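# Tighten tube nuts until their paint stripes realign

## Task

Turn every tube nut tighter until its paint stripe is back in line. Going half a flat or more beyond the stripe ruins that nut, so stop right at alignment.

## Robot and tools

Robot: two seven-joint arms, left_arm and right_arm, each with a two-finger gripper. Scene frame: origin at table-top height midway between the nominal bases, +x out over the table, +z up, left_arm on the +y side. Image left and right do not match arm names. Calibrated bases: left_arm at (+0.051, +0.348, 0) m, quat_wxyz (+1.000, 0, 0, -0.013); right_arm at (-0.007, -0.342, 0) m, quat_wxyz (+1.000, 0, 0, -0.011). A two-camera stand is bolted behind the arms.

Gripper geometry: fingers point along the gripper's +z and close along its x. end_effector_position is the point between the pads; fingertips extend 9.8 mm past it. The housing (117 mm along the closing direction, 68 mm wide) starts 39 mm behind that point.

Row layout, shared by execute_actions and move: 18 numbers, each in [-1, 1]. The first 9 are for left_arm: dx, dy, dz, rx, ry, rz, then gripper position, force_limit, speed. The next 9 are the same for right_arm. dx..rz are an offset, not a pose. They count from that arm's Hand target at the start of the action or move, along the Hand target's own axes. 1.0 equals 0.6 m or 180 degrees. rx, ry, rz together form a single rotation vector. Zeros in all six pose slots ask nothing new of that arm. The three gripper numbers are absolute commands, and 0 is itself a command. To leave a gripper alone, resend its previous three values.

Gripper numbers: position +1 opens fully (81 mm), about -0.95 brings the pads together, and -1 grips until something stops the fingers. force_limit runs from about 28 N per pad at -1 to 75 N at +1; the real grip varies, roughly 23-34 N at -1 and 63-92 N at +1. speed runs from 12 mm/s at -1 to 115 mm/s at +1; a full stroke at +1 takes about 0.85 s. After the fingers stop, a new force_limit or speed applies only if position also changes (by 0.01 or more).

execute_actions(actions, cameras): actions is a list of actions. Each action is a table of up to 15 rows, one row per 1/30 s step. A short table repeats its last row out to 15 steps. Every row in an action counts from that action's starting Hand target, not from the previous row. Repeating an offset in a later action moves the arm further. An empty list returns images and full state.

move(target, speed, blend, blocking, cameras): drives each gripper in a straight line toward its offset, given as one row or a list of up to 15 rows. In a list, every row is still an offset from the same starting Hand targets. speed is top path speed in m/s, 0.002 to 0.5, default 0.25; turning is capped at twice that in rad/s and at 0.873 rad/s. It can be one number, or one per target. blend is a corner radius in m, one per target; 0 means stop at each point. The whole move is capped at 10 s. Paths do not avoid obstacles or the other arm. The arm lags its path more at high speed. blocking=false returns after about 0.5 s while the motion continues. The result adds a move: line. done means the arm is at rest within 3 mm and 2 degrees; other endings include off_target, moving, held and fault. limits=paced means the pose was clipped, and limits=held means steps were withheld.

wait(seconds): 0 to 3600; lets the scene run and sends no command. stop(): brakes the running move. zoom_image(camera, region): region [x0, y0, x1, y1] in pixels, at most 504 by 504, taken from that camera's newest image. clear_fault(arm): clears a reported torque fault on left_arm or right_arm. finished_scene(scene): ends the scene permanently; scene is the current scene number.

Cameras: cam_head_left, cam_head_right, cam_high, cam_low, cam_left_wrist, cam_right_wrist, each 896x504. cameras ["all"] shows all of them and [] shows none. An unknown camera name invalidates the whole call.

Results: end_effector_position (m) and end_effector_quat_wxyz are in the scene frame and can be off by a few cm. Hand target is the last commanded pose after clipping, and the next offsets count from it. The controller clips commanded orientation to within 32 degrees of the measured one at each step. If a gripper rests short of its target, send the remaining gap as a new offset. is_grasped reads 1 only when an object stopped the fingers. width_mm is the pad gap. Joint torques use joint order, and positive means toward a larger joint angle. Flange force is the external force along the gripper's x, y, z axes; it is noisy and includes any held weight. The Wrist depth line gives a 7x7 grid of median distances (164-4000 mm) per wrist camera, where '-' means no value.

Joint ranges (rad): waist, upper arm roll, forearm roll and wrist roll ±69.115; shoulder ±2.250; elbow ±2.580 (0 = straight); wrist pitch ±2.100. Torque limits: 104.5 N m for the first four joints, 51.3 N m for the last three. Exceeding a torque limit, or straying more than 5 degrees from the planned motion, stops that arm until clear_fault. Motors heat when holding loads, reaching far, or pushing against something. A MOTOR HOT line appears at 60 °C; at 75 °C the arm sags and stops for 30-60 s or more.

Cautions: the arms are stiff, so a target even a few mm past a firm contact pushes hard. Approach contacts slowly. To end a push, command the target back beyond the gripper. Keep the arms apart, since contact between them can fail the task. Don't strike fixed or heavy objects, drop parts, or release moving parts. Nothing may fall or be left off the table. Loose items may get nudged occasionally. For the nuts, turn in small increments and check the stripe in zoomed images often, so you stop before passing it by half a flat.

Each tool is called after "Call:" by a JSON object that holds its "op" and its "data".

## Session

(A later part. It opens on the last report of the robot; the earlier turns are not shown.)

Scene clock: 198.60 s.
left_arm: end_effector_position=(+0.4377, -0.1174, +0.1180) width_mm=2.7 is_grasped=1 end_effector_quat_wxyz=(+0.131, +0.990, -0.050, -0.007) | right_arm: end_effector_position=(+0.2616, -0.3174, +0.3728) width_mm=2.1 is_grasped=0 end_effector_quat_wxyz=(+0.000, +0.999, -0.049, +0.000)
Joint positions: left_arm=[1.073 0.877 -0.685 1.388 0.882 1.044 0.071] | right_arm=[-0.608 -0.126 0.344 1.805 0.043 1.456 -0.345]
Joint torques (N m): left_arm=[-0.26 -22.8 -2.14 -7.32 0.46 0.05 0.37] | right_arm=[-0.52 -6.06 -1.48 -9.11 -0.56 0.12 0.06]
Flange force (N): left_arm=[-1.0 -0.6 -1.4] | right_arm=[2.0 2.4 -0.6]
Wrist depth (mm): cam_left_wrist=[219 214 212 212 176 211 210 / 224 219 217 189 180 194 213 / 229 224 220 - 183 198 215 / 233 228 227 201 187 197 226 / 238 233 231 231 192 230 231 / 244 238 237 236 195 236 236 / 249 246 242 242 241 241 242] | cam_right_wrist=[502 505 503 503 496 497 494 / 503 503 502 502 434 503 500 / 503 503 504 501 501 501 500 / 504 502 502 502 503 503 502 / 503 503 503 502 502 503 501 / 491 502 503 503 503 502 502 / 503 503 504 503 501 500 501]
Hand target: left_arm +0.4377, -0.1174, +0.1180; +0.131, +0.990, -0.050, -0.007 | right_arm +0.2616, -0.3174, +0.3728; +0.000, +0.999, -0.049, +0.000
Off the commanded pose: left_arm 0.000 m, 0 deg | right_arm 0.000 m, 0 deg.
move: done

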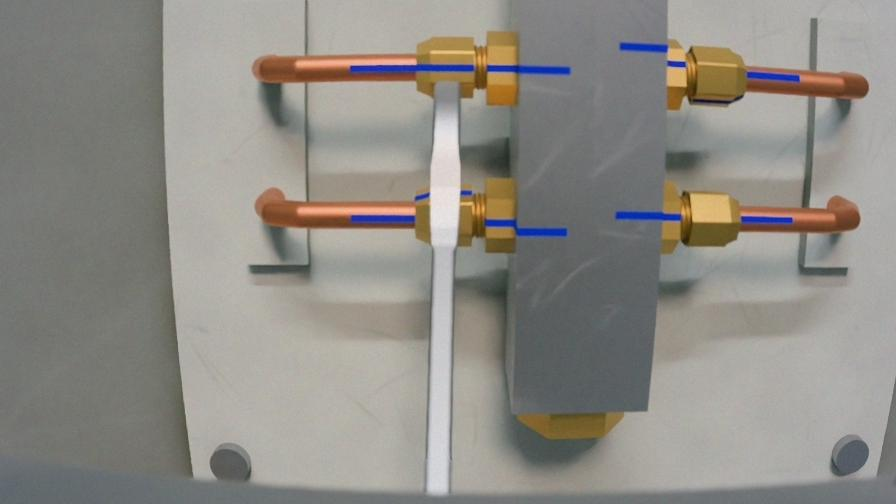

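Call:
{"op": "move", "data": {"target": [[0,0.0173,-0.0644,0,0,0,-1,1,1,0,0,0,0,0,0,-0.9,0,0],[0.0017,-0.1307,-0.0847,-0.3333,0,0,-1,1,1,0,0,0,0,0,0,-0.9,0,0]], "speed": 0.15, "blend": [0.01,0], "cameras": ["cam_left_wrist","cam_head_left"]}}

Scene clock: 203.87 s.
left_arm: end_effector_position=(+0.4476, -0.0290, +0.1466) width_mm=2.7 is_grasped=1 end_effector_quat_wxyz=(+0.609, +0.792, -0.040, -0.031) | right_arm: end_effector_position=(+0.2616, -0.3174, +0.3728) width_mm=2.1 is_grasped=0 end_effector_quat_wxyz=(+0.000, +0.999, -0.049, +0.000)
Joint positions: left_arm=[0.325 0.983 -0.271 1.884 1.651 1.51 -1.259] | right_arm=[-0.608 -0.126 0.344 1.805 0.043 1.456 -0.345]
Joint torques (N m): left_arm=[-0.19 -20.59 2.86 -2.87 0.78 3.42 0.41] | right_arm=[-0.57 -6.04 -1.52 -9.1 -0.56 0.13 0.05]
Flange force (N): left_arm=[-0.9 0.2 -0.8] | right_arm=[2.1 2.6 -0.6]
Wrist depth (mm): cam_left_wrist=[248 237 201 195 171 194 199 / 293 284 280 197 190 272 273 / 336 305 351 368 225 360 355 / 309 299 462 454 449 445 439 / 325 301 606 662 651 582 628 / 2125 1082 1038 1018 996 984 1950 / 2105 2072 2046 2034 1991 1967 1944] | cam_right_wrist=[503 503 503 503 496 496 494 / 504 504 502 502 434 500 500 / 502 504 503 501 501 501 502 / 505 504 503 503 503 500 503 / 502 503 504 503 502 502 500 / 492 503 503 500 503 501 501 / 503 503 504 503 503 502 500]
Hand target: left_arm +0.4476, -0.0289, +0.1466; +0.609, +0.792, -0.040, -0.031 | right_arm +0.2616, -0.3174, +0.3728; +0.000, +0.999, -0.049, +0.000
Off the commanded pose: left_arm 0.000 m, 0 deg | right_arm 0.000 m, 0 deg.
move: done
Images, in order (width x height): cam_head_left 896x504, cam_left_wrist 896x504.

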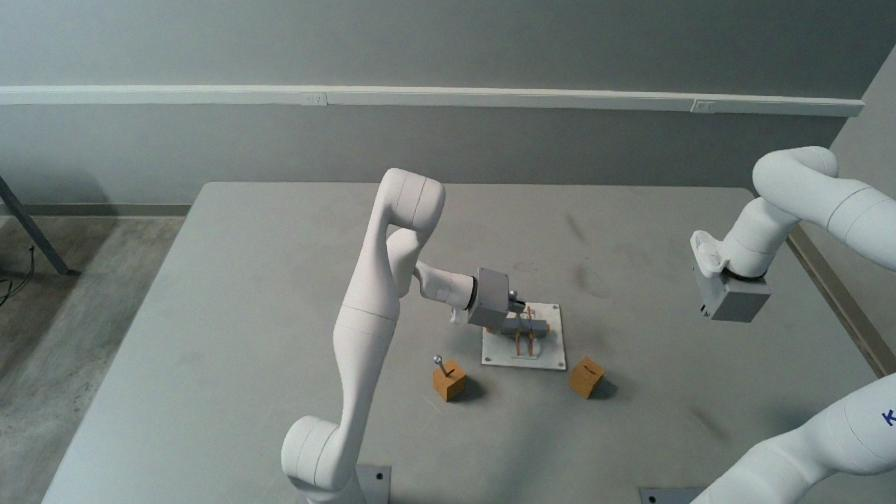

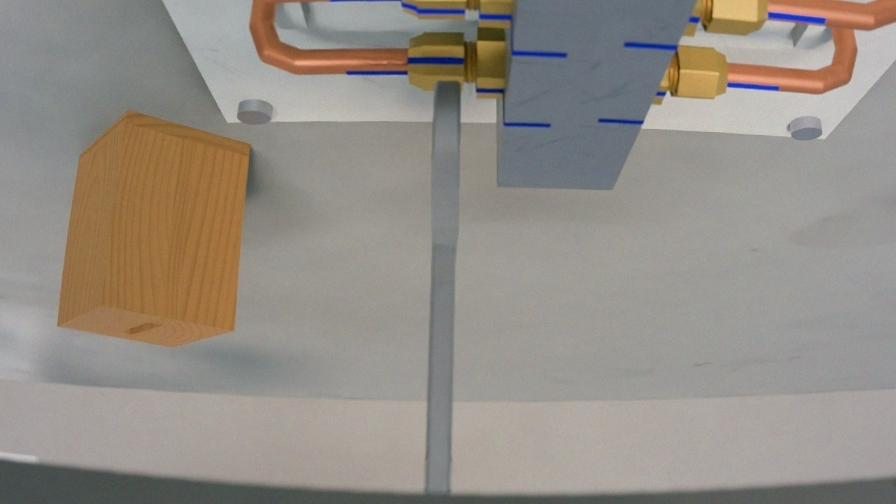

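Call:
{"op": "move", "data": {"target": [0,0,0,0,0,0,-1,1,1,0.13,-0.3498,0.499,0,0.3333,0,-0.9,0,0], "speed": 0.25, "cameras": ["cam_right_wrist"]}}

Call:
{"op": "zoom_image", "data": {"camera": "cam_right_wrist", "region": [400, 60, 700, 300]}}

Scene clock: 207.93 s.
left_arm: end_effector_position=(+0.4476, -0.0289, +0.1466) width_mm=2.7 is_grasped=1 end_effector_quat_wxyz=(+0.609, +0.792, -0.040, -0.031) | right_arm: end_effector_position=(+0.3595, -0.1164, +0.0732) width_mm=2.1 is_grasped=0 end_effector_quat_wxyz=(+0.025, +0.865, -0.042, +0.499)
Joint positions: left_arm=[0.325 0.983 -0.271 1.884 1.651 1.51 -1.259] | right_arm=[-1.15 0.96 -0.136 2.405 1.908 1.219 -3.335]
Joint torques (N m): left_arm=[-0.15 -20.47 2.78 -2.89 0.73 3.38 0.45] | right_arm=[-0.55 -15.7 0.89 1.59 -1.04 3 0.02]
Flange force (N): left_arm=[-1.2 0.4 -0.8] | right_arm=[2.5 0.4 4.1]
Wrist depth (mm): cam_left_wrist=[248 237 201 195 171 194 199 / 294 284 280 197 189 273 272 / 336 305 351 368 225 360 355 / 277 300 462 459 450 445 439 / 226 228 608 659 653 580 628 / 221 2105 1038 1033 994 978 1922 / 220 2046 2059 2059 1973 1967 1922] | cam_right_wrist=[- 171 200 229 239 576 174 / - 171 184 226 206 190 - / - 172 210 231 206 - 1480 / - 172 185 223 226 591 1497 / - 173 202 233 244 533 1500 / - 170 203 233 246 601 1507 / - 171 203 259 377 607 1528]
Hand target: left_arm +0.4476, -0.0289, +0.1466; +0.609, +0.792, -0.040, -0.031 | right_arm +0.3595, -0.1164, +0.0732; +0.025, +0.865, -0.042, +0.499
Off the commanded pose: left_arm 0.000 m, 0 deg | right_arm 0.000 m, 0 deg.
move: done

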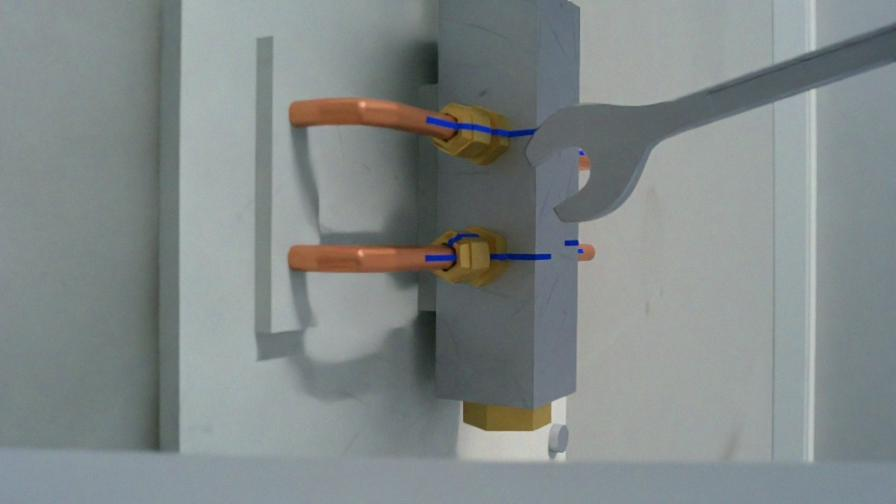

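Scaled by 1.680 from the camera's image (finer frame: 1280x720).

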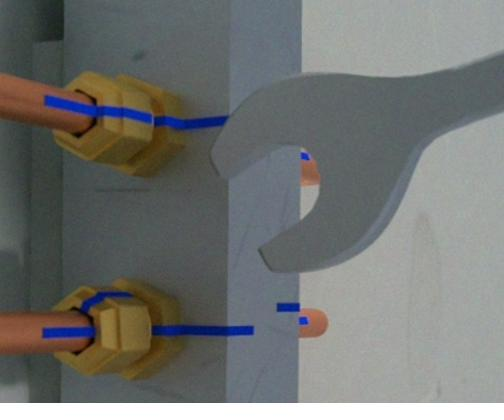

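Call:
{"op": "zoom_image", "data": {"camera": "cam_right_wrist", "region": [515, 90, 695, 240]}}

Scaled by 2.800 from the camera's image (finer frame: 1280x720).

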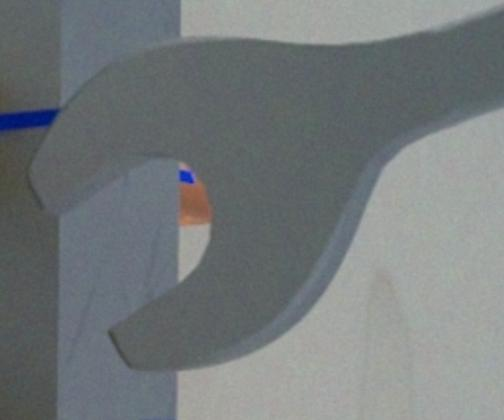

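Call:
{"op": "move", "data": {"target": [0,-0.0208,0.0299,0,0,0,-1,1,1,0,0,0,0,0,0,-0.9,0,0], "speed": 0.08, "cameras": ["cam_right_wrist","cam_left_wrist"]}}

Call:
{"op": "zoom_image", "data": {"camera": "cam_right_wrist", "region": [430, 150, 610, 310]}}

Scene clock: 210.23 s.
left_arm: end_effector_position=(+0.4462, -0.0430, +0.1299) width_mm=2.7 is_grasped=1 end_effector_quat_wxyz=(+0.609, +0.792, -0.040, -0.031) | right_arm: end_effector_position=(+0.3595, -0.1164, +0.0732) width_mm=2.2 is_grasped=0 end_effector_quat_wxyz=(+0.025, +0.865, -0.042, +0.499)
Joint positions: left_arm=[0.346 1.023 -0.254 1.869 1.687 1.493 -1.278] | right_arm=[-1.15 0.96 -0.136 2.405 1.908 1.219 -3.335]
Joint torques (N m): left_arm=[-0.26 -20.87 2.84 -2.77 0.67 3.46 0.38] | right_arm=[-0.6 -16 0.93 1.61 -1.06 2.99 0.01]
Flange force (N): left_arm=[-0.9 0.4 -0.5] | right_arm=[1.6 0.7 4.7]
Wrist depth (mm): cam_left_wrist=[212 207 189 - - - - / 256 243 181 179 - - 219 / 287 290 317 316 184 308 305 / 284 284 394 420 213 381 402 / 212 272 522 567 557 546 539 / 207 - 896 876 852 842 947 / 209 2059 2034 1985 2009 1933 1916] | cam_right_wrist=[- 171 199 229 239 518 - / - 171 185 226 240 471 - / - 172 210 230 206 189 - / - 172 185 223 224 590 1497 / - 172 202 233 244 533 1500 / - 170 203 234 245 599 1507 / - 171 203 259 377 604 1514]
Hand target: left_arm +0.4462, -0.0430, +0.1299; +0.609, +0.792, -0.040, -0.031 | right_arm +0.3595, -0.1164, +0.0732; +0.025, +0.865, -0.042, +0.499
Off the commanded pose: left_arm 0.000 m, 0 deg | right_arm 0.000 m, 0 deg.
move: done
Images, in order (width x height): cam_left_wrist 896x504, cam_right_wrist 896x504.

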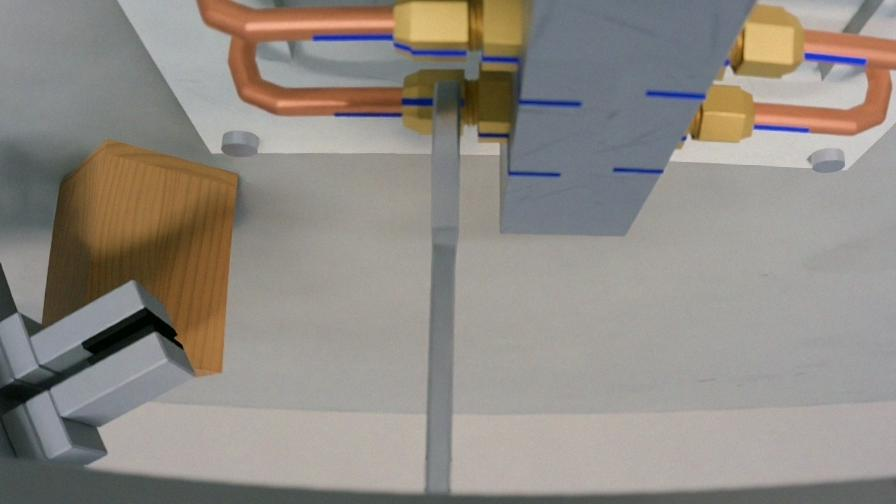

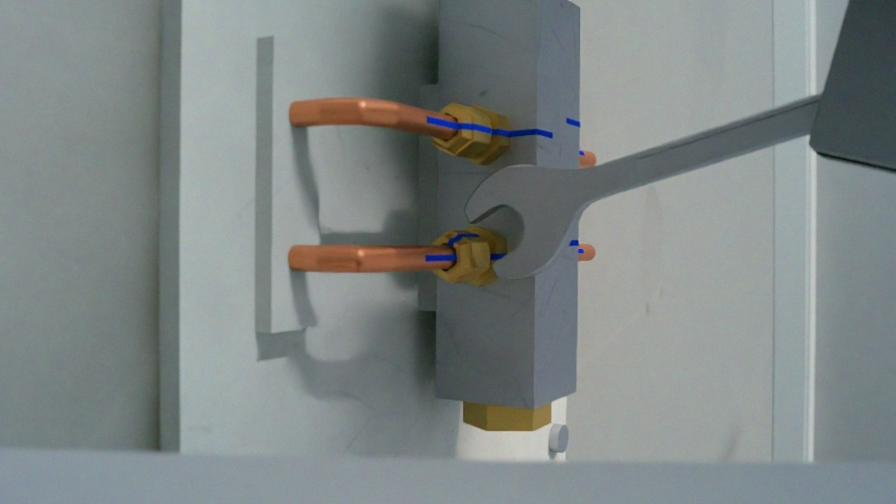

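Scaled by 2.800 from the camera's image (finer frame: 1280x720).

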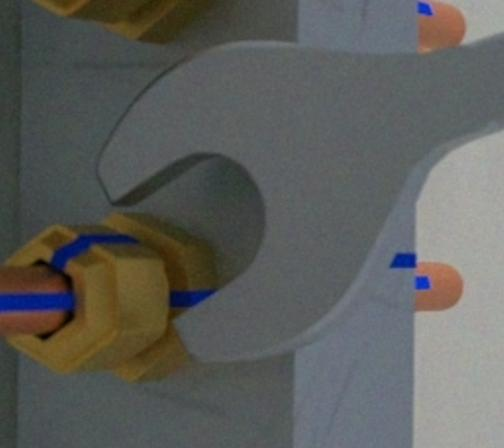

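Call:
{"op": "move", "data": {"target": [0,-0.0099,0.005,-0.0085,0,0,-1,1,1,0,0,0,0,0,0,-0.9,0,0], "speed": 0.03, "cameras": ["cam_right_wrist"]}}

Call:
{"op": "zoom_image", "data": {"camera": "cam_right_wrist", "region": [430, 180, 580, 310]}}

Scene clock: 211.60 s.
left_arm: end_effector_position=(+0.4460, -0.0444, +0.1234) width_mm=2.7 is_grasped=1 end_effector_quat_wxyz=(+0.619, +0.784, -0.039, -0.031) | right_arm: end_effector_position=(+0.3595, -0.1164, +0.0732) width_mm=2.2 is_grasped=0 end_effector_quat_wxyz=(+0.025, +0.865, -0.042, +0.499)
Joint positions: left_arm=[0.336 1.055 -0.241 1.86 1.698 1.513 -1.304] | right_arm=[-1.15 0.96 -0.136 2.405 1.908 1.219 -3.335]
Joint torques (N m): left_arm=[0.39 -21.61 3.9 -2.91 0.8 4.01 0.37] | right_arm=[-0.56 -15.96 0.87 1.64 -1.04 2.94 0.01]
Flange force (N): left_arm=[-1.2 -0.9 -2.0] | right_arm=[1.6 0.5 4.6]
Wrist depth (mm): cam_left_wrist=[201 - 184 - - - - / 244 232 176 - - - 174 / 283 282 309 - 176 - 297 / 277 282 393 390 209 409 404 / 259 274 540 594 524 572 561 / 204 219 1038 1026 990 958 1956 / 212 2046 2028 2072 2021 1939 1944] | cam_right_wrist=[- 171 199 229 239 514 - / - 171 184 226 240 471 1445 / - 172 210 230 206 189 1477 / - 172 185 214 226 589 1480 / - 172 202 233 244 533 1493 / - 170 203 233 246 601 1517 / - 171 204 259 378 607 1521]
Hand target: left_arm +0.4460, -0.0444, +0.1234; +0.619, +0.784, -0.039, -0.031 | right_arm +0.3595, -0.1164, +0.0732; +0.025, +0.865, -0.042, +0.499
Off the commanded pose: left_arm 0.000 m, 0 deg | right_arm 0.000 m, 0 deg.
move: done

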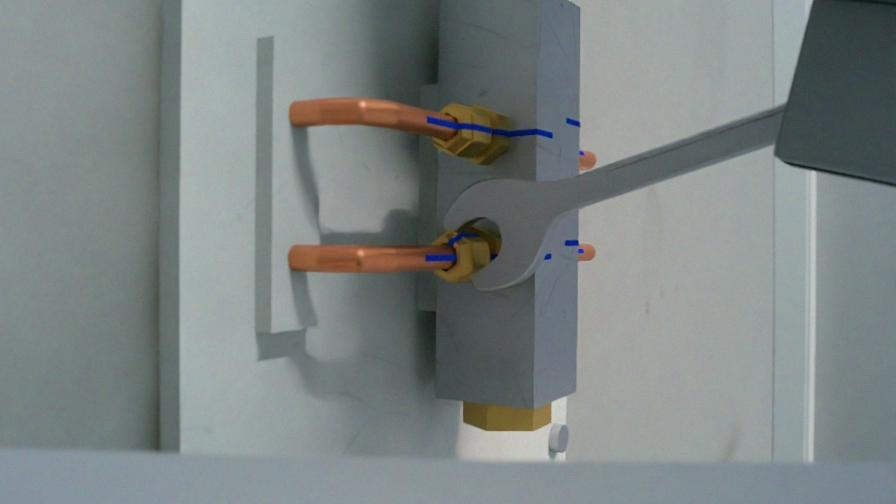

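Scaled by 3.360 from the camera's image (finer frame: 1280x720).

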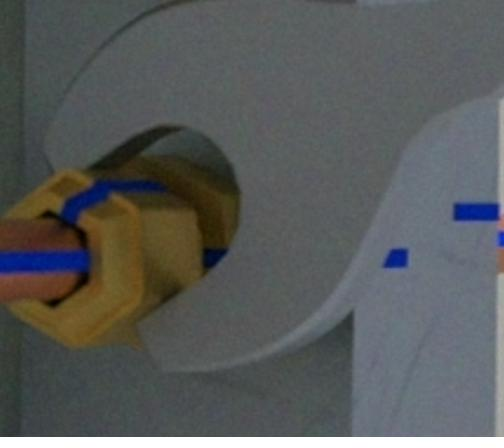

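Call:
{"op": "move", "data": {"target": [0,-0.0043,0.004,0,0,0,-1,1,1,0,0,0,0,0,0,-0.9,0,0], "speed": 0.02}}

Call:
{"op": "move", "data": {"target": [0,-0.0035,0.0032,0,0,0,-1,1,1,0,0,0,0,0,0,-0.9,0,0], "speed": 0.02, "cameras": ["cam_right_wrist"]}}

Call:
{"op": "zoom_image", "data": {"camera": "cam_right_wrist", "region": [430, 180, 580, 310]}}

Scene clock: 212.60 s.
left_arm: end_effector_position=(+0.4459, -0.0461, +0.1203) width_mm=2.7 is_grasped=1 end_effector_quat_wxyz=(+0.619, +0.784, -0.039, -0.031) | right_arm: end_effector_position=(+0.3595, -0.1164, +0.0732) width_mm=2.2 is_grasped=0 end_effector_quat_wxyz=(+0.025, +0.865, -0.042, +0.499)
Joint positions: left_arm=[0.338 1.063 -0.238 1.856 1.703 1.511 -1.308] | right_arm=[-1.15 0.96 -0.136 2.405 1.908 1.219 -3.335]
Joint torques (N m): left_arm=[0.43 -21.32 3.77 -2.82 0.78 3.78 0.37] | right_arm=[-0.56 -15.95 0.88 1.63 -1.04 2.96 0]
Flange force (N): left_arm=[-1.2 -0.2 -2.4] | right_arm=[1.7 0.5 4.5]
Wrist depth (mm): cam_left_wrist=[188 - 177 - - - - / 236 230 174 - - - - / 280 283 299 - - - 305 / 281 282 380 376 179 398 389 / 261 276 586 578 564 553 542 / 202 203 1003 984 962 933 1894 / 208 2059 2034 1991 1979 1956 1894] | cam_right_wrist=[- 171 200 229 239 516 167 / - 171 185 226 240 471 169 / - 172 209 230 208 189 1487 / - 172 185 211 226 589 1480 / - 172 202 233 244 533 1487 / - 170 203 234 245 599 1500 / - 171 203 259 377 608 1510]
Hand target: left_arm +0.4459, -0.0461, +0.1203; +0.619, +0.784, -0.039, -0.031 | right_arm +0.3595, -0.1164, +0.0732; +0.025, +0.865, -0.042, +0.499
Off the commanded pose: left_arm 0.000 m, 0 deg | right_arm 0.000 m, 0 deg.
move: done

Scene clock: 213.10 s.
left_arm: end_effector_position=(+0.4458, -0.0475, +0.1179) width_mm=2.7 is_grasped=1 end_effector_quat_wxyz=(+0.619, +0.783, -0.039, -0.031) | right_arm: end_effector_position=(+0.3595, -0.1164, +0.0732) width_mm=2.2 is_grasped=0 end_effector_quat_wxyz=(+0.025, +0.865, -0.042, +0.499)
Joint positions: left_arm=[0.34 1.068 -0.236 1.854 1.707 1.51 -1.311] | right_arm=[-1.15 0.96 -0.136 2.405 1.908 1.219 -3.335]
Joint torques (N m): left_arm=[5.12 -8.48 2.9 -1.86 -0.02 -3.21 0.13] | right_arm=[-0.51 -15.98 0.89 1.65 -1.04 2.98 0.01]
Flange force (N): left_arm=[-4.4 23.9 -22.4] | right_arm=[1.5 0.4 4.5]
Wrist depth (mm): cam_left_wrist=[191 - 174 - - - - / 234 227 171 - - - - / 275 279 297 - - - 283 / 276 279 377 371 174 395 388 / 257 274 585 574 562 554 543 / 201 202 1015 996 968 943 1950 / 203 2046 2059 2015 1997 1962 1933] | cam_right_wrist=[- 171 200 229 239 516 - / - 171 184 226 240 469 169 / - 172 210 230 208 189 1483 / - 172 185 211 226 587 1500 / - 172 202 233 244 534 1490 / - 170 203 233 245 599 1510 / - 171 203 259 377 606 1517]
Hand target: left_arm +0.4457, -0.0475, +0.1178; +0.619, +0.784, -0.039, -0.031 | right_arm +0.3595, -0.1164, +0.0732; +0.025, +0.865, -0.042, +0.499
Off the commanded pose: left_arm 0.000 m, 0 deg | right_arm 0.000 m, 0 deg.
move: done

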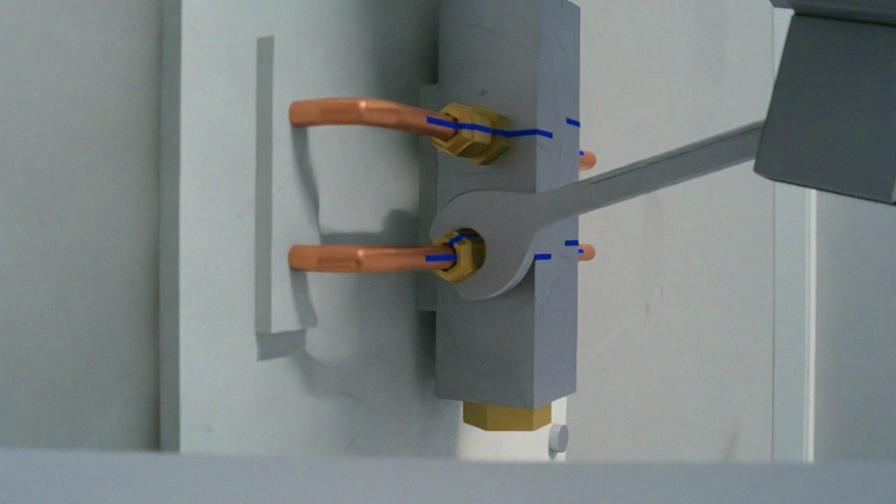

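Scaled by 3.360 from the camera's image (finer frame: 1280x720).

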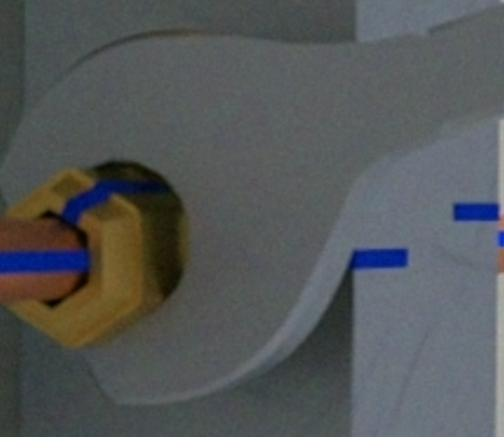

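Call:
{"op": "move", "data": {"target": [0,0.0115,0.0232,0.0556,0,0,-1,1,1,0,0,0,0,0,0,-0.9,0,0], "speed": 0.05}}

Call:
{"op": "move", "data": {"target": [0,0.0110,0.0237,0.0556,0,0,-1,1,1,0,0,0,0,0,0,-0.9,0,0], "speed": 0.05, "cameras": ["cam_right_wrist"]}}

Call:
{"op": "zoom_image", "data": {"camera": "cam_right_wrist", "region": [430, 180, 580, 310]}}

Scene clock: 217.17 s.
left_arm: end_effector_position=(+0.4442, -0.0625, +0.1213) width_mm=2.7 is_grasped=1 end_effector_quat_wxyz=(+0.549, +0.835, -0.042, -0.028) | right_arm: end_effector_position=(+0.3595, -0.1164, +0.0732) width_mm=2.2 is_grasped=0 end_effector_quat_wxyz=(+0.025, +0.865, -0.042, +0.499)
Joint positions: left_arm=[0.446 0.956 -0.293 1.861 1.686 1.345 -1.175] | right_arm=[-1.15 0.96 -0.136 2.405 1.908 1.219 -3.335]
Joint torques (N m): left_arm=[2.57 -11.8 2.49 -1.62 -0.52 -0.42 0.37] | right_arm=[-0.54 -15.94 0.89 1.6 -1.03 2.95 0.01]
Flange force (N): left_arm=[-1.1 14.2 -13.9] | right_arm=[1.7 0.6 4.4]
Wrist depth (mm): cam_left_wrist=[189 - 176 - - - - / 216 203 195 171 - - 205 / 252 246 237 - - 169 231 / 278 281 287 300 180 294 292 / 261 272 357 354 371 368 363 / 193 270 469 434 459 453 482 / 190 - 621 680 601 657 714] | cam_right_wrist=[- 171 200 229 239 517 - / - 171 185 226 240 520 - / - 172 210 230 224 192 167 / - 172 185 211 209 - 1457 / - 172 202 234 244 531 1507 / - 170 203 233 246 598 1521 / - 171 203 259 377 606 1517]
Hand target: left_arm +0.4442, -0.0625, +0.1213; +0.549, +0.835, -0.042, -0.028 | right_arm +0.3595, -0.1164, +0.0732; +0.025, +0.865, -0.042, +0.499
Off the commanded pose: left_arm 0.000 m, 0 deg | right_arm 0.000 m, 0 deg.
move: done

Scene clock: 219.23 s.
left_arm: end_effector_position=(+0.4426, -0.0781, +0.1217) width_mm=2.7 is_grasped=1 end_effector_quat_wxyz=(+0.474, +0.879, -0.044, -0.024) | right_arm: end_effector_position=(+0.3595, -0.1164, +0.0732) width_mm=2.2 is_grasped=0 end_effector_quat_wxyz=(+0.025, +0.865, -0.042, +0.499)
Joint positions: left_arm=[0.566 0.87 -0.348 1.831 1.621 1.177 -1] | right_arm=[-1.15 0.96 -0.136 2.405 1.908 1.219 -3.335]
Joint torques (N m): left_arm=[4.79 -11.41 4.6 -2.77 -0.25 0.44 0.35] | right_arm=[-0.55 -15.99 0.92 1.57 -1.05 2.97 0.02]
Flange force (N): left_arm=[-1.0 9.3 -20.6] | right_arm=[1.5 0.7 4.5]
Wrist depth (mm): cam_left_wrist=[189 181 188 - - - - / 208 193 192 172 - - 195 / 232 227 227 226 - 170 223 / 255 250 249 248 175 245 243 / 265 280 289 299 296 295 292 / 187 269 338 335 334 345 341 / 181 258 388 404 382 417 413] | cam_right_wrist=[- 171 200 229 239 - - / - 171 184 226 240 579 - / - 172 210 230 225 582 - / - 172 185 212 206 191 167 / - 172 202 233 244 - 169 / - 170 203 233 246 535 1507 / - 171 203 259 377 608 1528]
Hand target: left_arm +0.4426, -0.0781, +0.1218; +0.474, +0.879, -0.044, -0.024 | right_arm +0.3595, -0.1164, +0.0732; +0.025, +0.865, -0.042, +0.499
Off the commanded pose: left_arm 0.000 m, 0 deg | right_arm 0.000 m, 0 deg.
move: done

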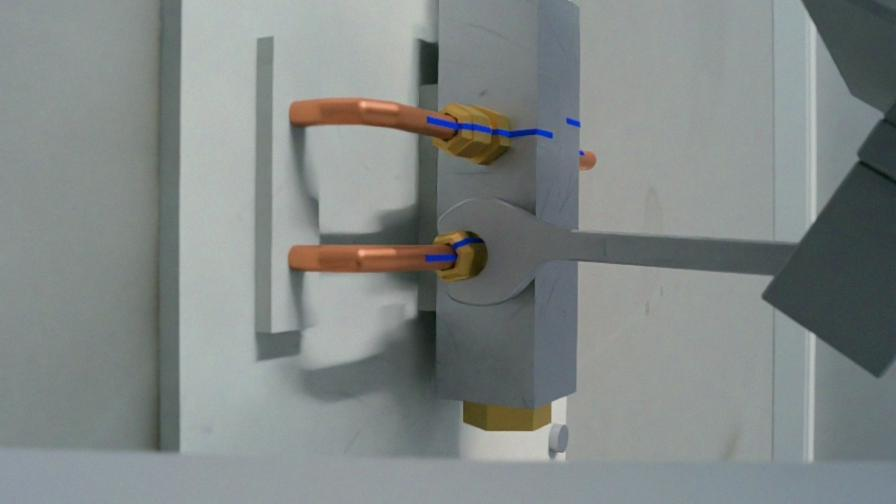

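Scaled by 3.360 from the camera's image (finer frame: 1280x720).

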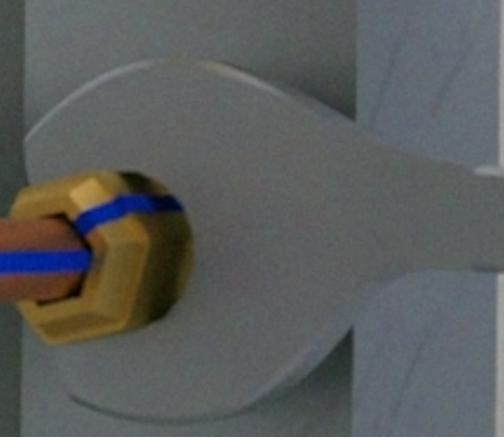

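Call:
{"op": "move", "data": {"target": [0,0.0110,0.0237,0.0556,0,0,-1,1,1,0,0,0,0,0,0,-0.9,0,0], "speed": 0.05}}

Call:
{"op": "move", "data": {"target": [0,0.0110,0.0237,0.0556,0,0,-1,1,1,0,0,0,0,0,0,-0.9,0,0], "speed": 0.05, "cameras": ["cam_right_wrist"]}}

Call:
{"op": "zoom_image", "data": {"camera": "cam_right_wrist", "region": [430, 180, 580, 310]}}

Scene clock: 221.70 s.
left_arm: end_effector_position=(+0.4411, -0.0936, +0.1194) width_mm=2.7 is_grasped=1 end_effector_quat_wxyz=(+0.395, +0.917, -0.046, -0.020) | right_arm: end_effector_position=(+0.3595, -0.1164, +0.0732) width_mm=2.2 is_grasped=0 end_effector_quat_wxyz=(+0.025, +0.865, -0.042, +0.499)
Joint positions: left_arm=[0.695 0.819 -0.406 1.764 1.497 1.031 -0.776] | right_arm=[-1.15 0.96 -0.136 2.405 1.908 1.219 -3.335]
Joint torques (N m): left_arm=[9.08 -8.52 8.2 -4.48 0.71 1 0.22] | right_arm=[-0.56 -15.97 0.88 1.61 -1.07 2.95 0.03]
Flange force (N): left_arm=[-1.7 3.3 -34.7] | right_arm=[1.6 0.7 4.6]
Wrist depth (mm): cam_left_wrist=[190 182 185 - - - - / 204 193 192 191 - 191 194 / 221 216 216 - - 170 213 / 240 235 230 230 176 228 228 / 259 258 262 252 189 250 244 / 250 271 283 290 282 288 287 / 171 259 327 316 316 322 322] | cam_right_wrist=[- 171 200 229 239 520 - / - 171 185 226 240 519 - / - 172 210 230 225 524 - / - 172 185 211 206 587 - / - 172 202 233 227 187 - / - 170 203 233 246 - 167 / - 171 203 259 377 542 1542]
Hand target: left_arm +0.4411, -0.0936, +0.1194; +0.395, +0.917, -0.046, -0.020 | right_arm +0.3595, -0.1164, +0.0732; +0.025, +0.865, -0.042, +0.499
Off the commanded pose: left_arm 0.000 m, 0 deg | right_arm 0.000 m, 0 deg.
move: done

Scene clock: 223.77 s.
left_arm: end_effector_position=(+0.4396, -0.1083, +0.1145) width_mm=2.7 is_grasped=1 end_effector_quat_wxyz=(+0.314, +0.948, -0.048, -0.016) | right_arm: end_effector_position=(+0.3595, -0.1164, +0.0732) width_mm=2.2 is_grasped=0 end_effector_quat_wxyz=(+0.025, +0.865, -0.042, +0.499)
Joint positions: left_arm=[0.83 0.81 -0.479 1.664 1.317 0.942 -0.503] | right_arm=[-1.15 0.96 -0.136 2.405 1.908 1.219 -3.335]
Joint torques (N m): left_arm=[12.77 -5.62 11.69 -5.86 1.97 1.55 0.19] | right_arm=[-0.59 -16.01 0.89 1.62 -1.04 2.97 0.02]
Flange force (N): left_arm=[-1.7 -5.3 -45.6] | right_arm=[1.5 0.6 4.7]
Wrist depth (mm): cam_left_wrist=[192 185 187 189 - - 186 / 203 193 195 173 - 194 194 / 214 210 209 - - 172 207 / 228 220 219 219 173 218 220 / 243 234 230 230 181 232 231 / 251 254 259 258 257 257 256 / - 261 274 277 272 276 275] | cam_right_wrist=[- 171 200 229 239 577 1448 / - 171 185 226 240 580 1467 / - 172 209 230 225 584 - / - 172 185 214 209 527 - / - 173 202 232 224 531 - / - 170 203 234 241 180 167 / - 171 204 258 377 - 167]
Hand target: left_arm +0.4396, -0.1084, +0.1145; +0.314, +0.948, -0.048, -0.016 | right_arm +0.3595, -0.1164, +0.0732; +0.025, +0.865, -0.042, +0.499
Off the commanded pose: left_arm 0.000 m, 0 deg | right_arm 0.000 m, 0 deg.
move: done

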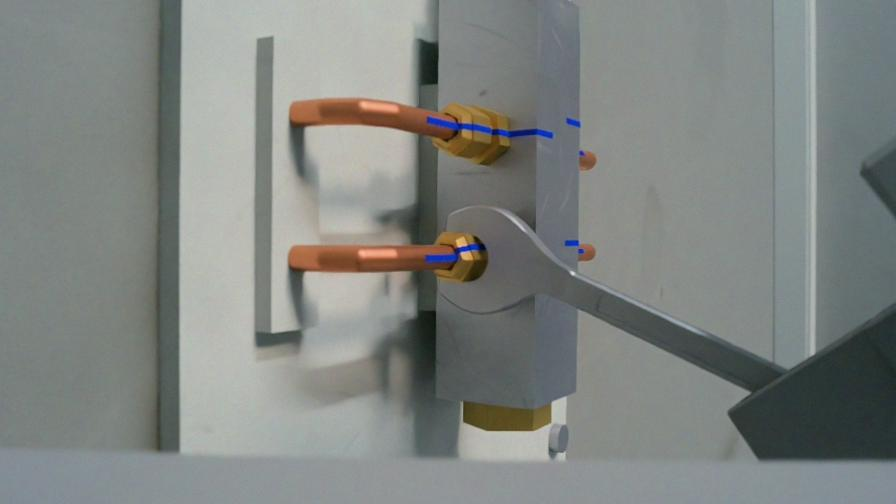

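Scaled by 3.360 from the camera's image (finer frame: 1280x720).

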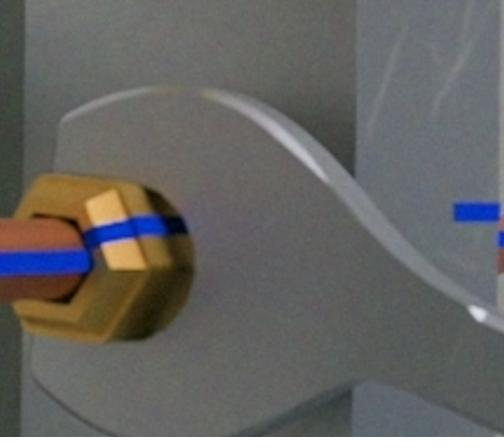

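Call:
{"op": "move", "data": {"target": [0,0.0110,0.0237,0.0556,0,0,-1,1,1,0,0,0,0,0,0,-0.9,0,0], "speed": 0.05, "cameras": ["cam_right_wrist","cam_left_wrist"]}}

Call:
{"op": "zoom_image", "data": {"camera": "cam_right_wrist", "region": [420, 215, 560, 295]}}

Scene clock: 228.87 s.
left_arm: end_effector_position=(+0.4382, -0.1221, +0.1070) width_mm=2.7 is_grasped=1 end_effector_quat_wxyz=(+0.230, +0.972, -0.049, -0.012) | right_arm: end_effector_position=(+0.3595, -0.1164, +0.0732) width_mm=2.2 is_grasped=0 end_effector_quat_wxyz=(+0.025, +0.865, -0.042, +0.499)
Joint positions: left_arm=[0.964 0.846 -0.574 1.535 1.118 0.94 -0.214] | right_arm=[-1.15 0.96 -0.136 2.405 1.908 1.219 -3.335]
Joint torques (N m): left_arm=[14.69 -1.36 13.79 -5.14 2.69 1.33 0.32] | right_arm=[-0.58 -15.99 0.87 1.62 -1.04 2.98 0.03]
Flange force (N): left_arm=[-0.1 -12.0 -52.9] | right_arm=[1.6 0.6 4.7]
Wrist depth (mm): cam_left_wrist=[193 187 190 190 - - 189 / 202 194 196 194 - 195 195 / 211 205 205 - - 175 199 / 220 214 213 213 170 211 212 / 230 221 220 220 177 220 221 / 238 231 228 230 230 229 230 / - 246 249 248 245 247 250] | cam_right_wrist=[- 171 199 229 239 576 1448 / - 171 184 226 240 580 1451 / - 172 210 230 225 584 1483 / - 172 185 212 225 591 1490 / - 172 202 232 204 593 - / - 170 203 234 231 192 172 / - 171 203 258 376 174 167]
Hand target: left_arm +0.4382, -0.1221, +0.1070; +0.230, +0.972, -0.049, -0.012 | right_arm +0.3595, -0.1164, +0.0732; +0.025, +0.865, -0.042, +0.499
Off the commanded pose: left_arm 0.000 m, 0 deg | right_arm 0.000 m, 0 deg.
move: done
Images, in order (width x height): cam_left_wrist 896x504, cam_right_wrist 896x504.

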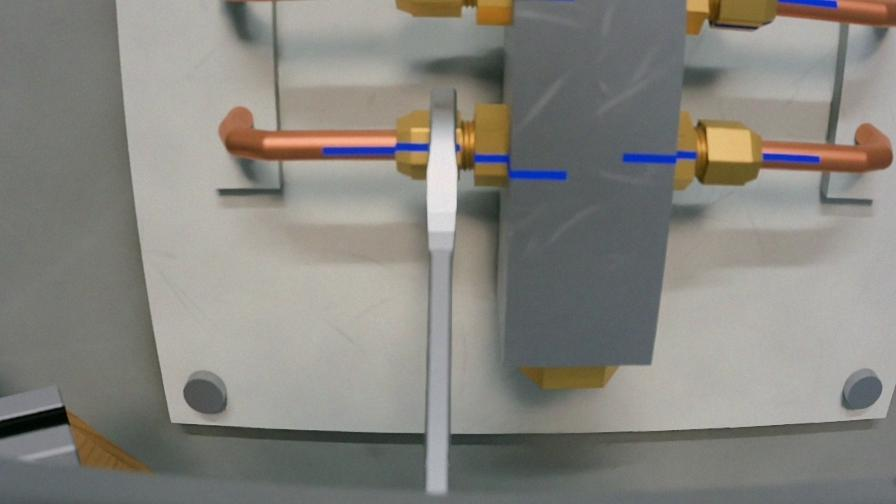

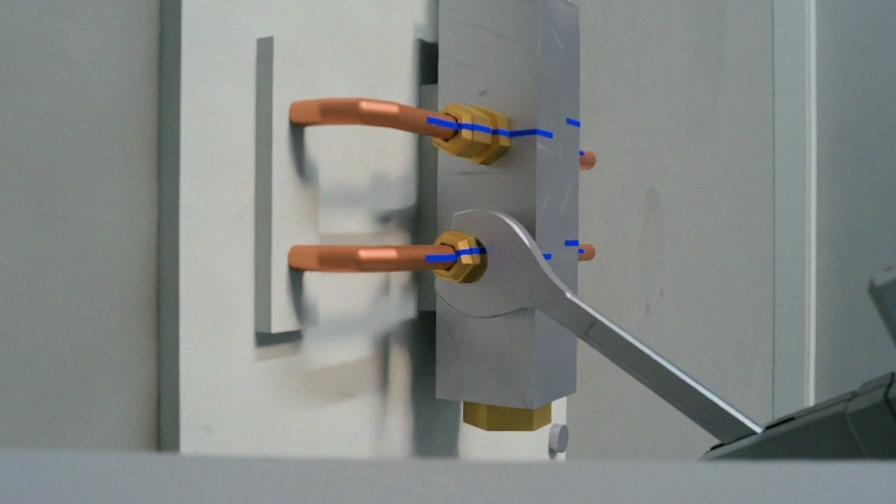

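Scaled by 3.600 from the camera's image (finer frame: 1280x720).

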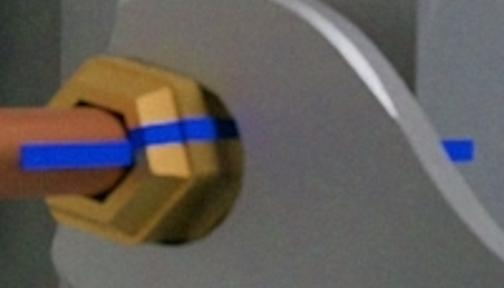

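Call:
{"op": "move", "data": {"target": [0,0.0110,0.0237,0.0556,0,0,-1,1,1,0,0,0,0,0,0,-0.9,0,0], "speed": 0.05, "cameras": ["cam_right_wrist","cam_left_wrist"]}}

Call:
{"op": "zoom_image", "data": {"camera": "cam_right_wrist", "region": [420, 215, 560, 295]}}

Scene clock: 238.97 s.
left_arm: end_effector_position=(+0.4377, -0.1268, +0.1033) width_mm=2.7 is_grasped=1 end_effector_quat_wxyz=(+0.198, +0.979, -0.049, -0.010) | right_arm: end_effector_position=(+0.3595, -0.1164, +0.0732) width_mm=2.2 is_grasped=0 end_effector_quat_wxyz=(+0.025, +0.865, -0.042, +0.499)
Joint positions: left_arm=[1.01 0.871 -0.613 1.479 1.048 0.96 -0.112] | right_arm=[-1.15 0.96 -0.136 2.405 1.908 1.219 -3.335]
Joint torques (N m): left_arm=[12.09 1.61 12.25 -1.54 1.8 1.47 0.29] | right_arm=[-0.56 -15.9 0.89 1.63 -1.04 2.96 0.02]
Flange force (N): left_arm=[2.8 -5.5 -52.8] | right_arm=[1.8 0.5 4.5]
Wrist depth (mm): cam_left_wrist=[194 189 190 191 - - 191 / 202 194 196 194 - 195 195 / 209 202 204 173 - 176 198 / 218 211 211 211 168 208 210 / 225 219 216 216 174 216 217 / 232 222 222 224 224 224 223 / - 240 238 240 238 239 240] | cam_right_wrist=[- 171 200 229 239 578 1448 / - 171 185 226 240 582 1457 / - 172 210 230 225 585 1477 / - 172 185 212 243 589 1500 / - 172 202 233 209 591 1490 / - 170 203 233 232 485 - / - 171 203 258 376 179 168]
Hand target: left_arm +0.4378, -0.1267, +0.1033; +0.198, +0.979, -0.049, -0.010 (not the last commanded pose) | right_arm +0.3595, -0.1164, +0.0732; +0.025, +0.865, -0.042, +0.499
Off the commanded pose: left_arm 0.010 m, 6 deg | right_arm 0.000 m, 0 deg.
move: held (left_arm; a check stopped the path); limits=held
pose unreachable (left arm): on one or more control steps of this call, first in action 0 (counted from 0), this arm could not follow its commanded pose, so it was not sent that pose on those steps. It may still have moved: this result reports where it is.
cause: moving toward the commanded pose would bring a part of the arm too close to another arm (a part of this arm just beyond joint 4 (elbow) and a part of the right arm just beyond its joint 4 (elbow), at the place that arm is still heading or pushing toward).
Images, in order (width x height): cam_left_wrist 896x504, cam_right_wrist 896x504.

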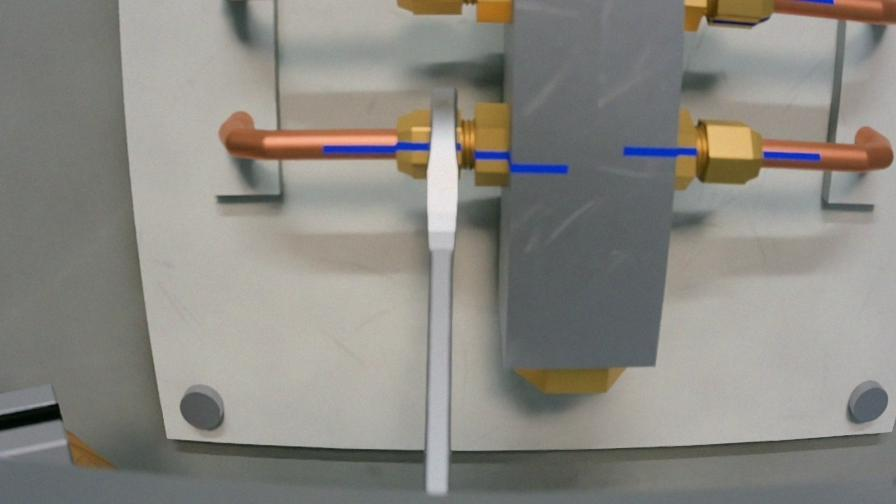

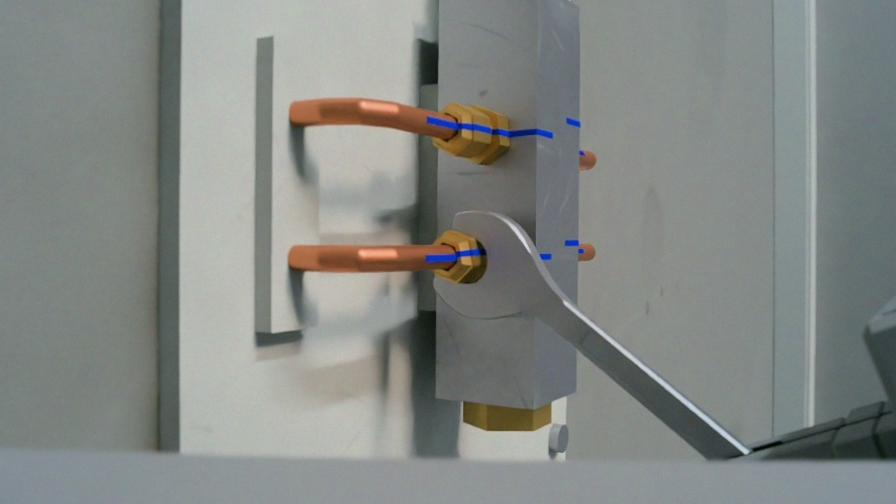

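Scaled by 3.600 from the camera's image (finer frame: 1280x720).

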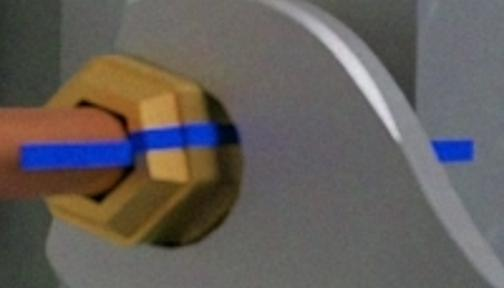

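Call:
{"op": "move", "data": {"target": [0,0,0,0,0,0,-1,1,1,0.3678,0.3495,-0.362,0,-0.3333,0,-0.9,0,0], "speed": 0.25, "cameras": ["cam_head_left"]}}

Call:
{"op": "move", "data": {"target": [0,0.0110,0.0237,0.0556,0,0,-1,1,1,0,0,0,0,0,0,-0.9,0,0], "speed": 0.05, "cameras": ["cam_left_wrist"]}}

Call:
{"op": "zoom_image", "data": {"camera": "cam_left_wrist", "region": [300, 60, 600, 260]}}

Scene clock: 243.03 s.
left_arm: end_effector_position=(+0.4378, -0.1267, +0.1033) width_mm=2.7 is_grasped=1 end_effector_quat_wxyz=(+0.198, +0.979, -0.049, -0.010) | right_arm: end_effector_position=(+0.2619, -0.3172, +0.3731) width_mm=2.2 is_grasped=0 end_effector_quat_wxyz=(+0.000, +0.999, -0.049, +0.000)
Joint positions: left_arm=[1.01 0.871 -0.613 1.479 1.048 0.96 -0.112] | right_arm=[-0.668 -0.13 0.395 1.805 0.051 1.458 -0.357]
Joint torques (N m): left_arm=[11.53 1.5 11.78 -1.44 1.51 1.41 0.28] | right_arm=[-0.55 -5.78 -1.58 -9.13 -0.54 0.11 0.08]
Flange force (N): left_arm=[2.3 -4.9 -51.9] | right_arm=[2.1 2.4 -0.5]
Wrist depth (mm): cam_left_wrist=[195 188 190 191 - - 191 / 202 194 195 194 - 195 195 / 209 202 204 173 - 176 198 / 218 211 211 211 168 208 210 / 225 218 216 216 174 216 218 / 232 222 222 224 224 224 224 / 230 240 238 239 238 240 239] | cam_right_wrist=[503 503 503 503 497 496 495 / 504 503 503 503 434 501 502 / 505 503 503 502 503 501 503 / 505 503 505 503 502 502 501 / 503 505 503 504 503 500 500 / 492 504 504 505 502 502 504 / 504 504 504 502 503 503 502]
Hand target: left_arm +0.4378, -0.1267, +0.1033; +0.198, +0.979, -0.049, -0.010 | right_arm +0.2619, -0.3172, +0.3731; +0.000, +0.999, -0.049, +0.000
Off the commanded pose: left_arm 0.000 m, 0 deg | right_arm 0.000 m, 0 deg.
move: done

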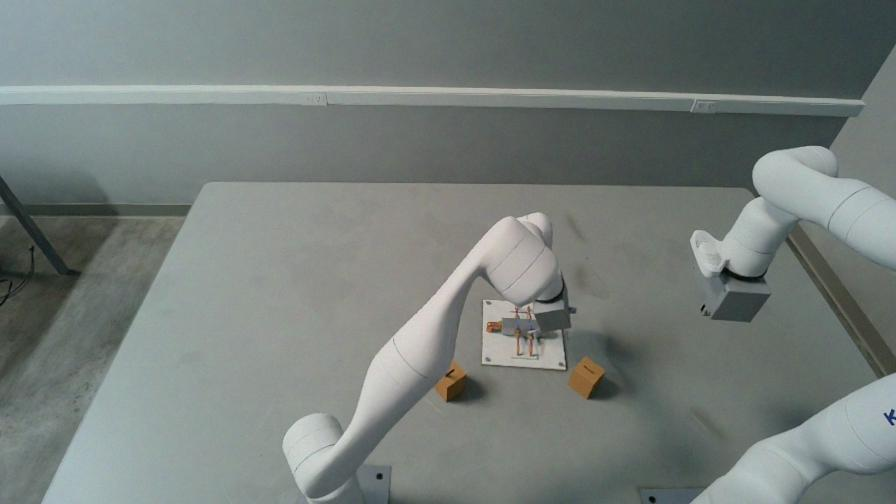

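Scene clock: 245.10 s.
left_arm: end_effector_position=(+0.4366, -0.1382, +0.0928) width_mm=2.7 is_grasped=1 end_effector_quat_wxyz=(+0.112, +0.992, -0.050, -0.006) | right_arm: end_effector_position=(+0.2619, -0.3172, +0.3731) width_mm=2.1 is_grasped=0 end_effector_quat_wxyz=(+0.000, +0.999, -0.049, +0.000)
Joint positions: left_arm=[1.106 0.957 -0.706 1.312 0.887 1.057 0.133] | right_arm=[-0.668 -0.13 0.395 1.805 0.051 1.458 -0.357]
Joint torques (N m): left_arm=[13.44 5.72 13.09 -1.86 1.91 0.3 0.32] | right_arm=[-0.61 -5.76 -1.55 -9.1 -0.57 0.12 0.07]
Flange force (N): left_arm=[1.5 -17.6 -58.5] | right_arm=[2.1 2.5 -0.6]
Wrist depth (mm): cam_left_wrist=[200 193 194 195 - 194 194 / 203 196 197 196 - 197 196 / 207 200 200 - - 175 196 / 212 205 205 203 166 204 204 / 215 209 208 208 168 208 209 / 220 212 212 211 175 211 213 / 222 217 215 215 215 215 216] | cam_right_wrist=[504 503 502 504 496 497 495 / 504 503 505 503 435 502 502 / 504 504 502 504 503 503 501 / 503 504 505 503 503 501 502 / 502 503 503 502 502 502 501 / 492 503 503 503 503 502 500 / 504 503 502 504 502 503 503]
Hand target: left_arm +0.4366, -0.1382, +0.0928; +0.112, +0.992, -0.050, -0.006 | right_arm +0.2619, -0.3172, +0.3731; +0.000, +0.999, -0.049, +0.000
Off the commanded pose: left_arm 0.000 m, 0 deg | right_arm 0.000 m, 0 deg.
move: done

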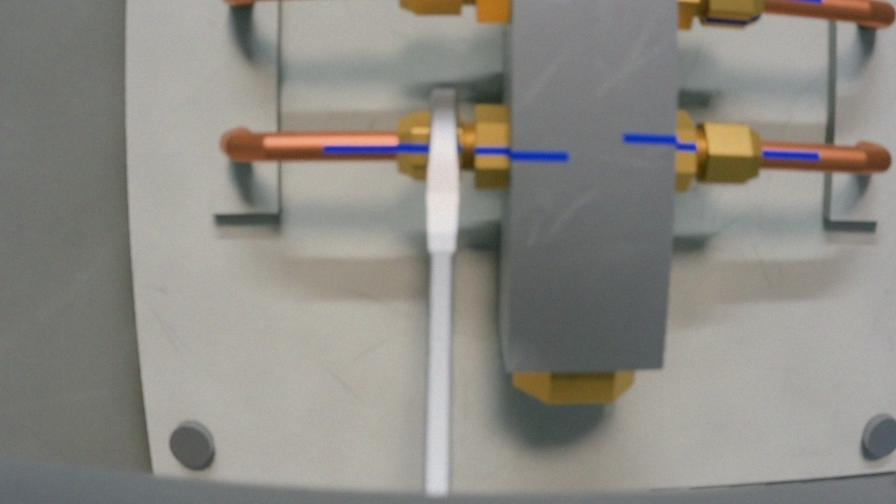

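Scaled by 1.680 from the camera's image (finer frame: 1280x720).

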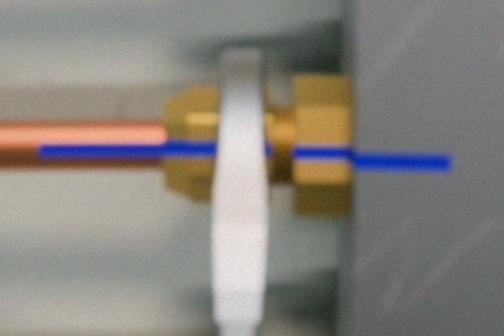

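Call:
{"op": "move", "data": {"target": [0,0.0055,0.0105,0.025,0,0,-1,1,1,0,0,0,0,0,0,-0.9,0,0], "speed": 0.05, "cameras": ["cam_left_wrist"]}}

Call:
{"op": "zoom_image", "data": {"camera": "cam_left_wrist", "region": [300, 80, 580, 220]}}

Scene clock: 246.53 s.
left_arm: end_effector_position=(+0.4362, -0.1428, +0.0874) width_mm=2.7 is_grasped=1 end_effector_quat_wxyz=(+0.073, +0.996, -0.050, -0.004) | right_arm: end_effector_position=(+0.2619, -0.3172, +0.3731) width_mm=2.2 is_grasped=0 end_effector_quat_wxyz=(+0.000, +0.999, -0.049, +0.000)
Joint positions: left_arm=[1.136 1.002 -0.741 1.228 0.826 1.117 0.228] | right_arm=[-0.668 -0.13 0.395 1.805 0.051 1.458 -0.357]
Joint torques (N m): left_arm=[13.11 7.2 13.16 -0.62 1.93 0.5 0.46] | right_arm=[-0.56 -5.78 -1.61 -9.12 -0.54 0.13 0.07]
Flange force (N): left_arm=[3.3 -19.6 -58.7] | right_arm=[2.2 2.5 -0.5]
Wrist depth (mm): cam_left_wrist=[202 195 196 196 - 196 196 / 204 197 198 198 - 198 198 / 206 200 200 - - 175 196 / 209 203 203 202 - 203 203 / 211 205 205 205 166 204 206 / 214 208 207 206 175 207 208 / 215 210 209 210 209 209 209] | cam_right_wrist=[504 504 502 503 496 496 496 / 504 504 502 502 434 500 501 / 504 504 503 503 503 501 502 / 505 504 504 502 502 502 503 / 503 503 503 505 503 502 502 / 492 503 502 504 502 502 500 / 504 504 504 503 503 502 502]
Hand target: left_arm +0.4361, -0.1428, +0.0874; +0.073, +0.996, -0.050, -0.004 | right_arm +0.2619, -0.3172, +0.3731; +0.000, +0.999, -0.049, +0.000
Off the commanded pose: left_arm 0.000 m, 0 deg | right_arm 0.000 m, 0 deg.
move: done

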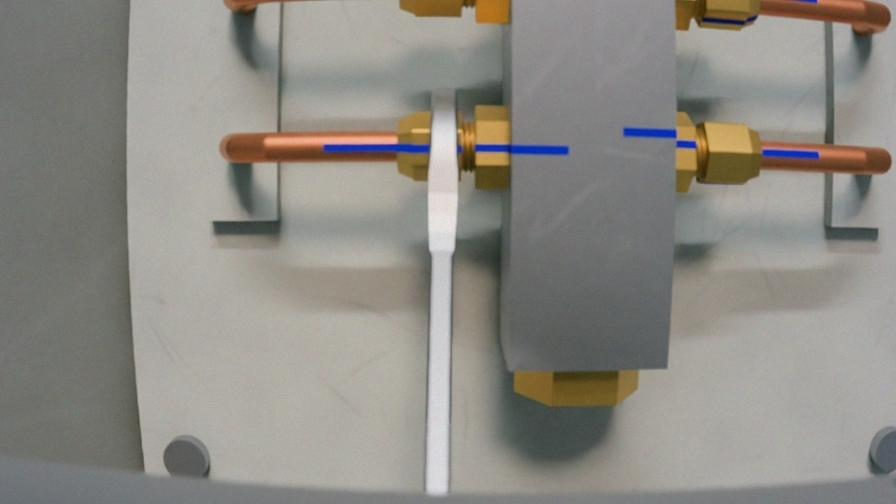

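Scaled by 1.800 from the camera's image (finer frame: 1280x720).

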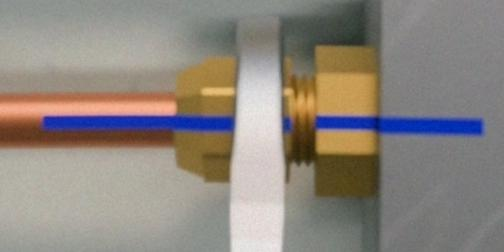

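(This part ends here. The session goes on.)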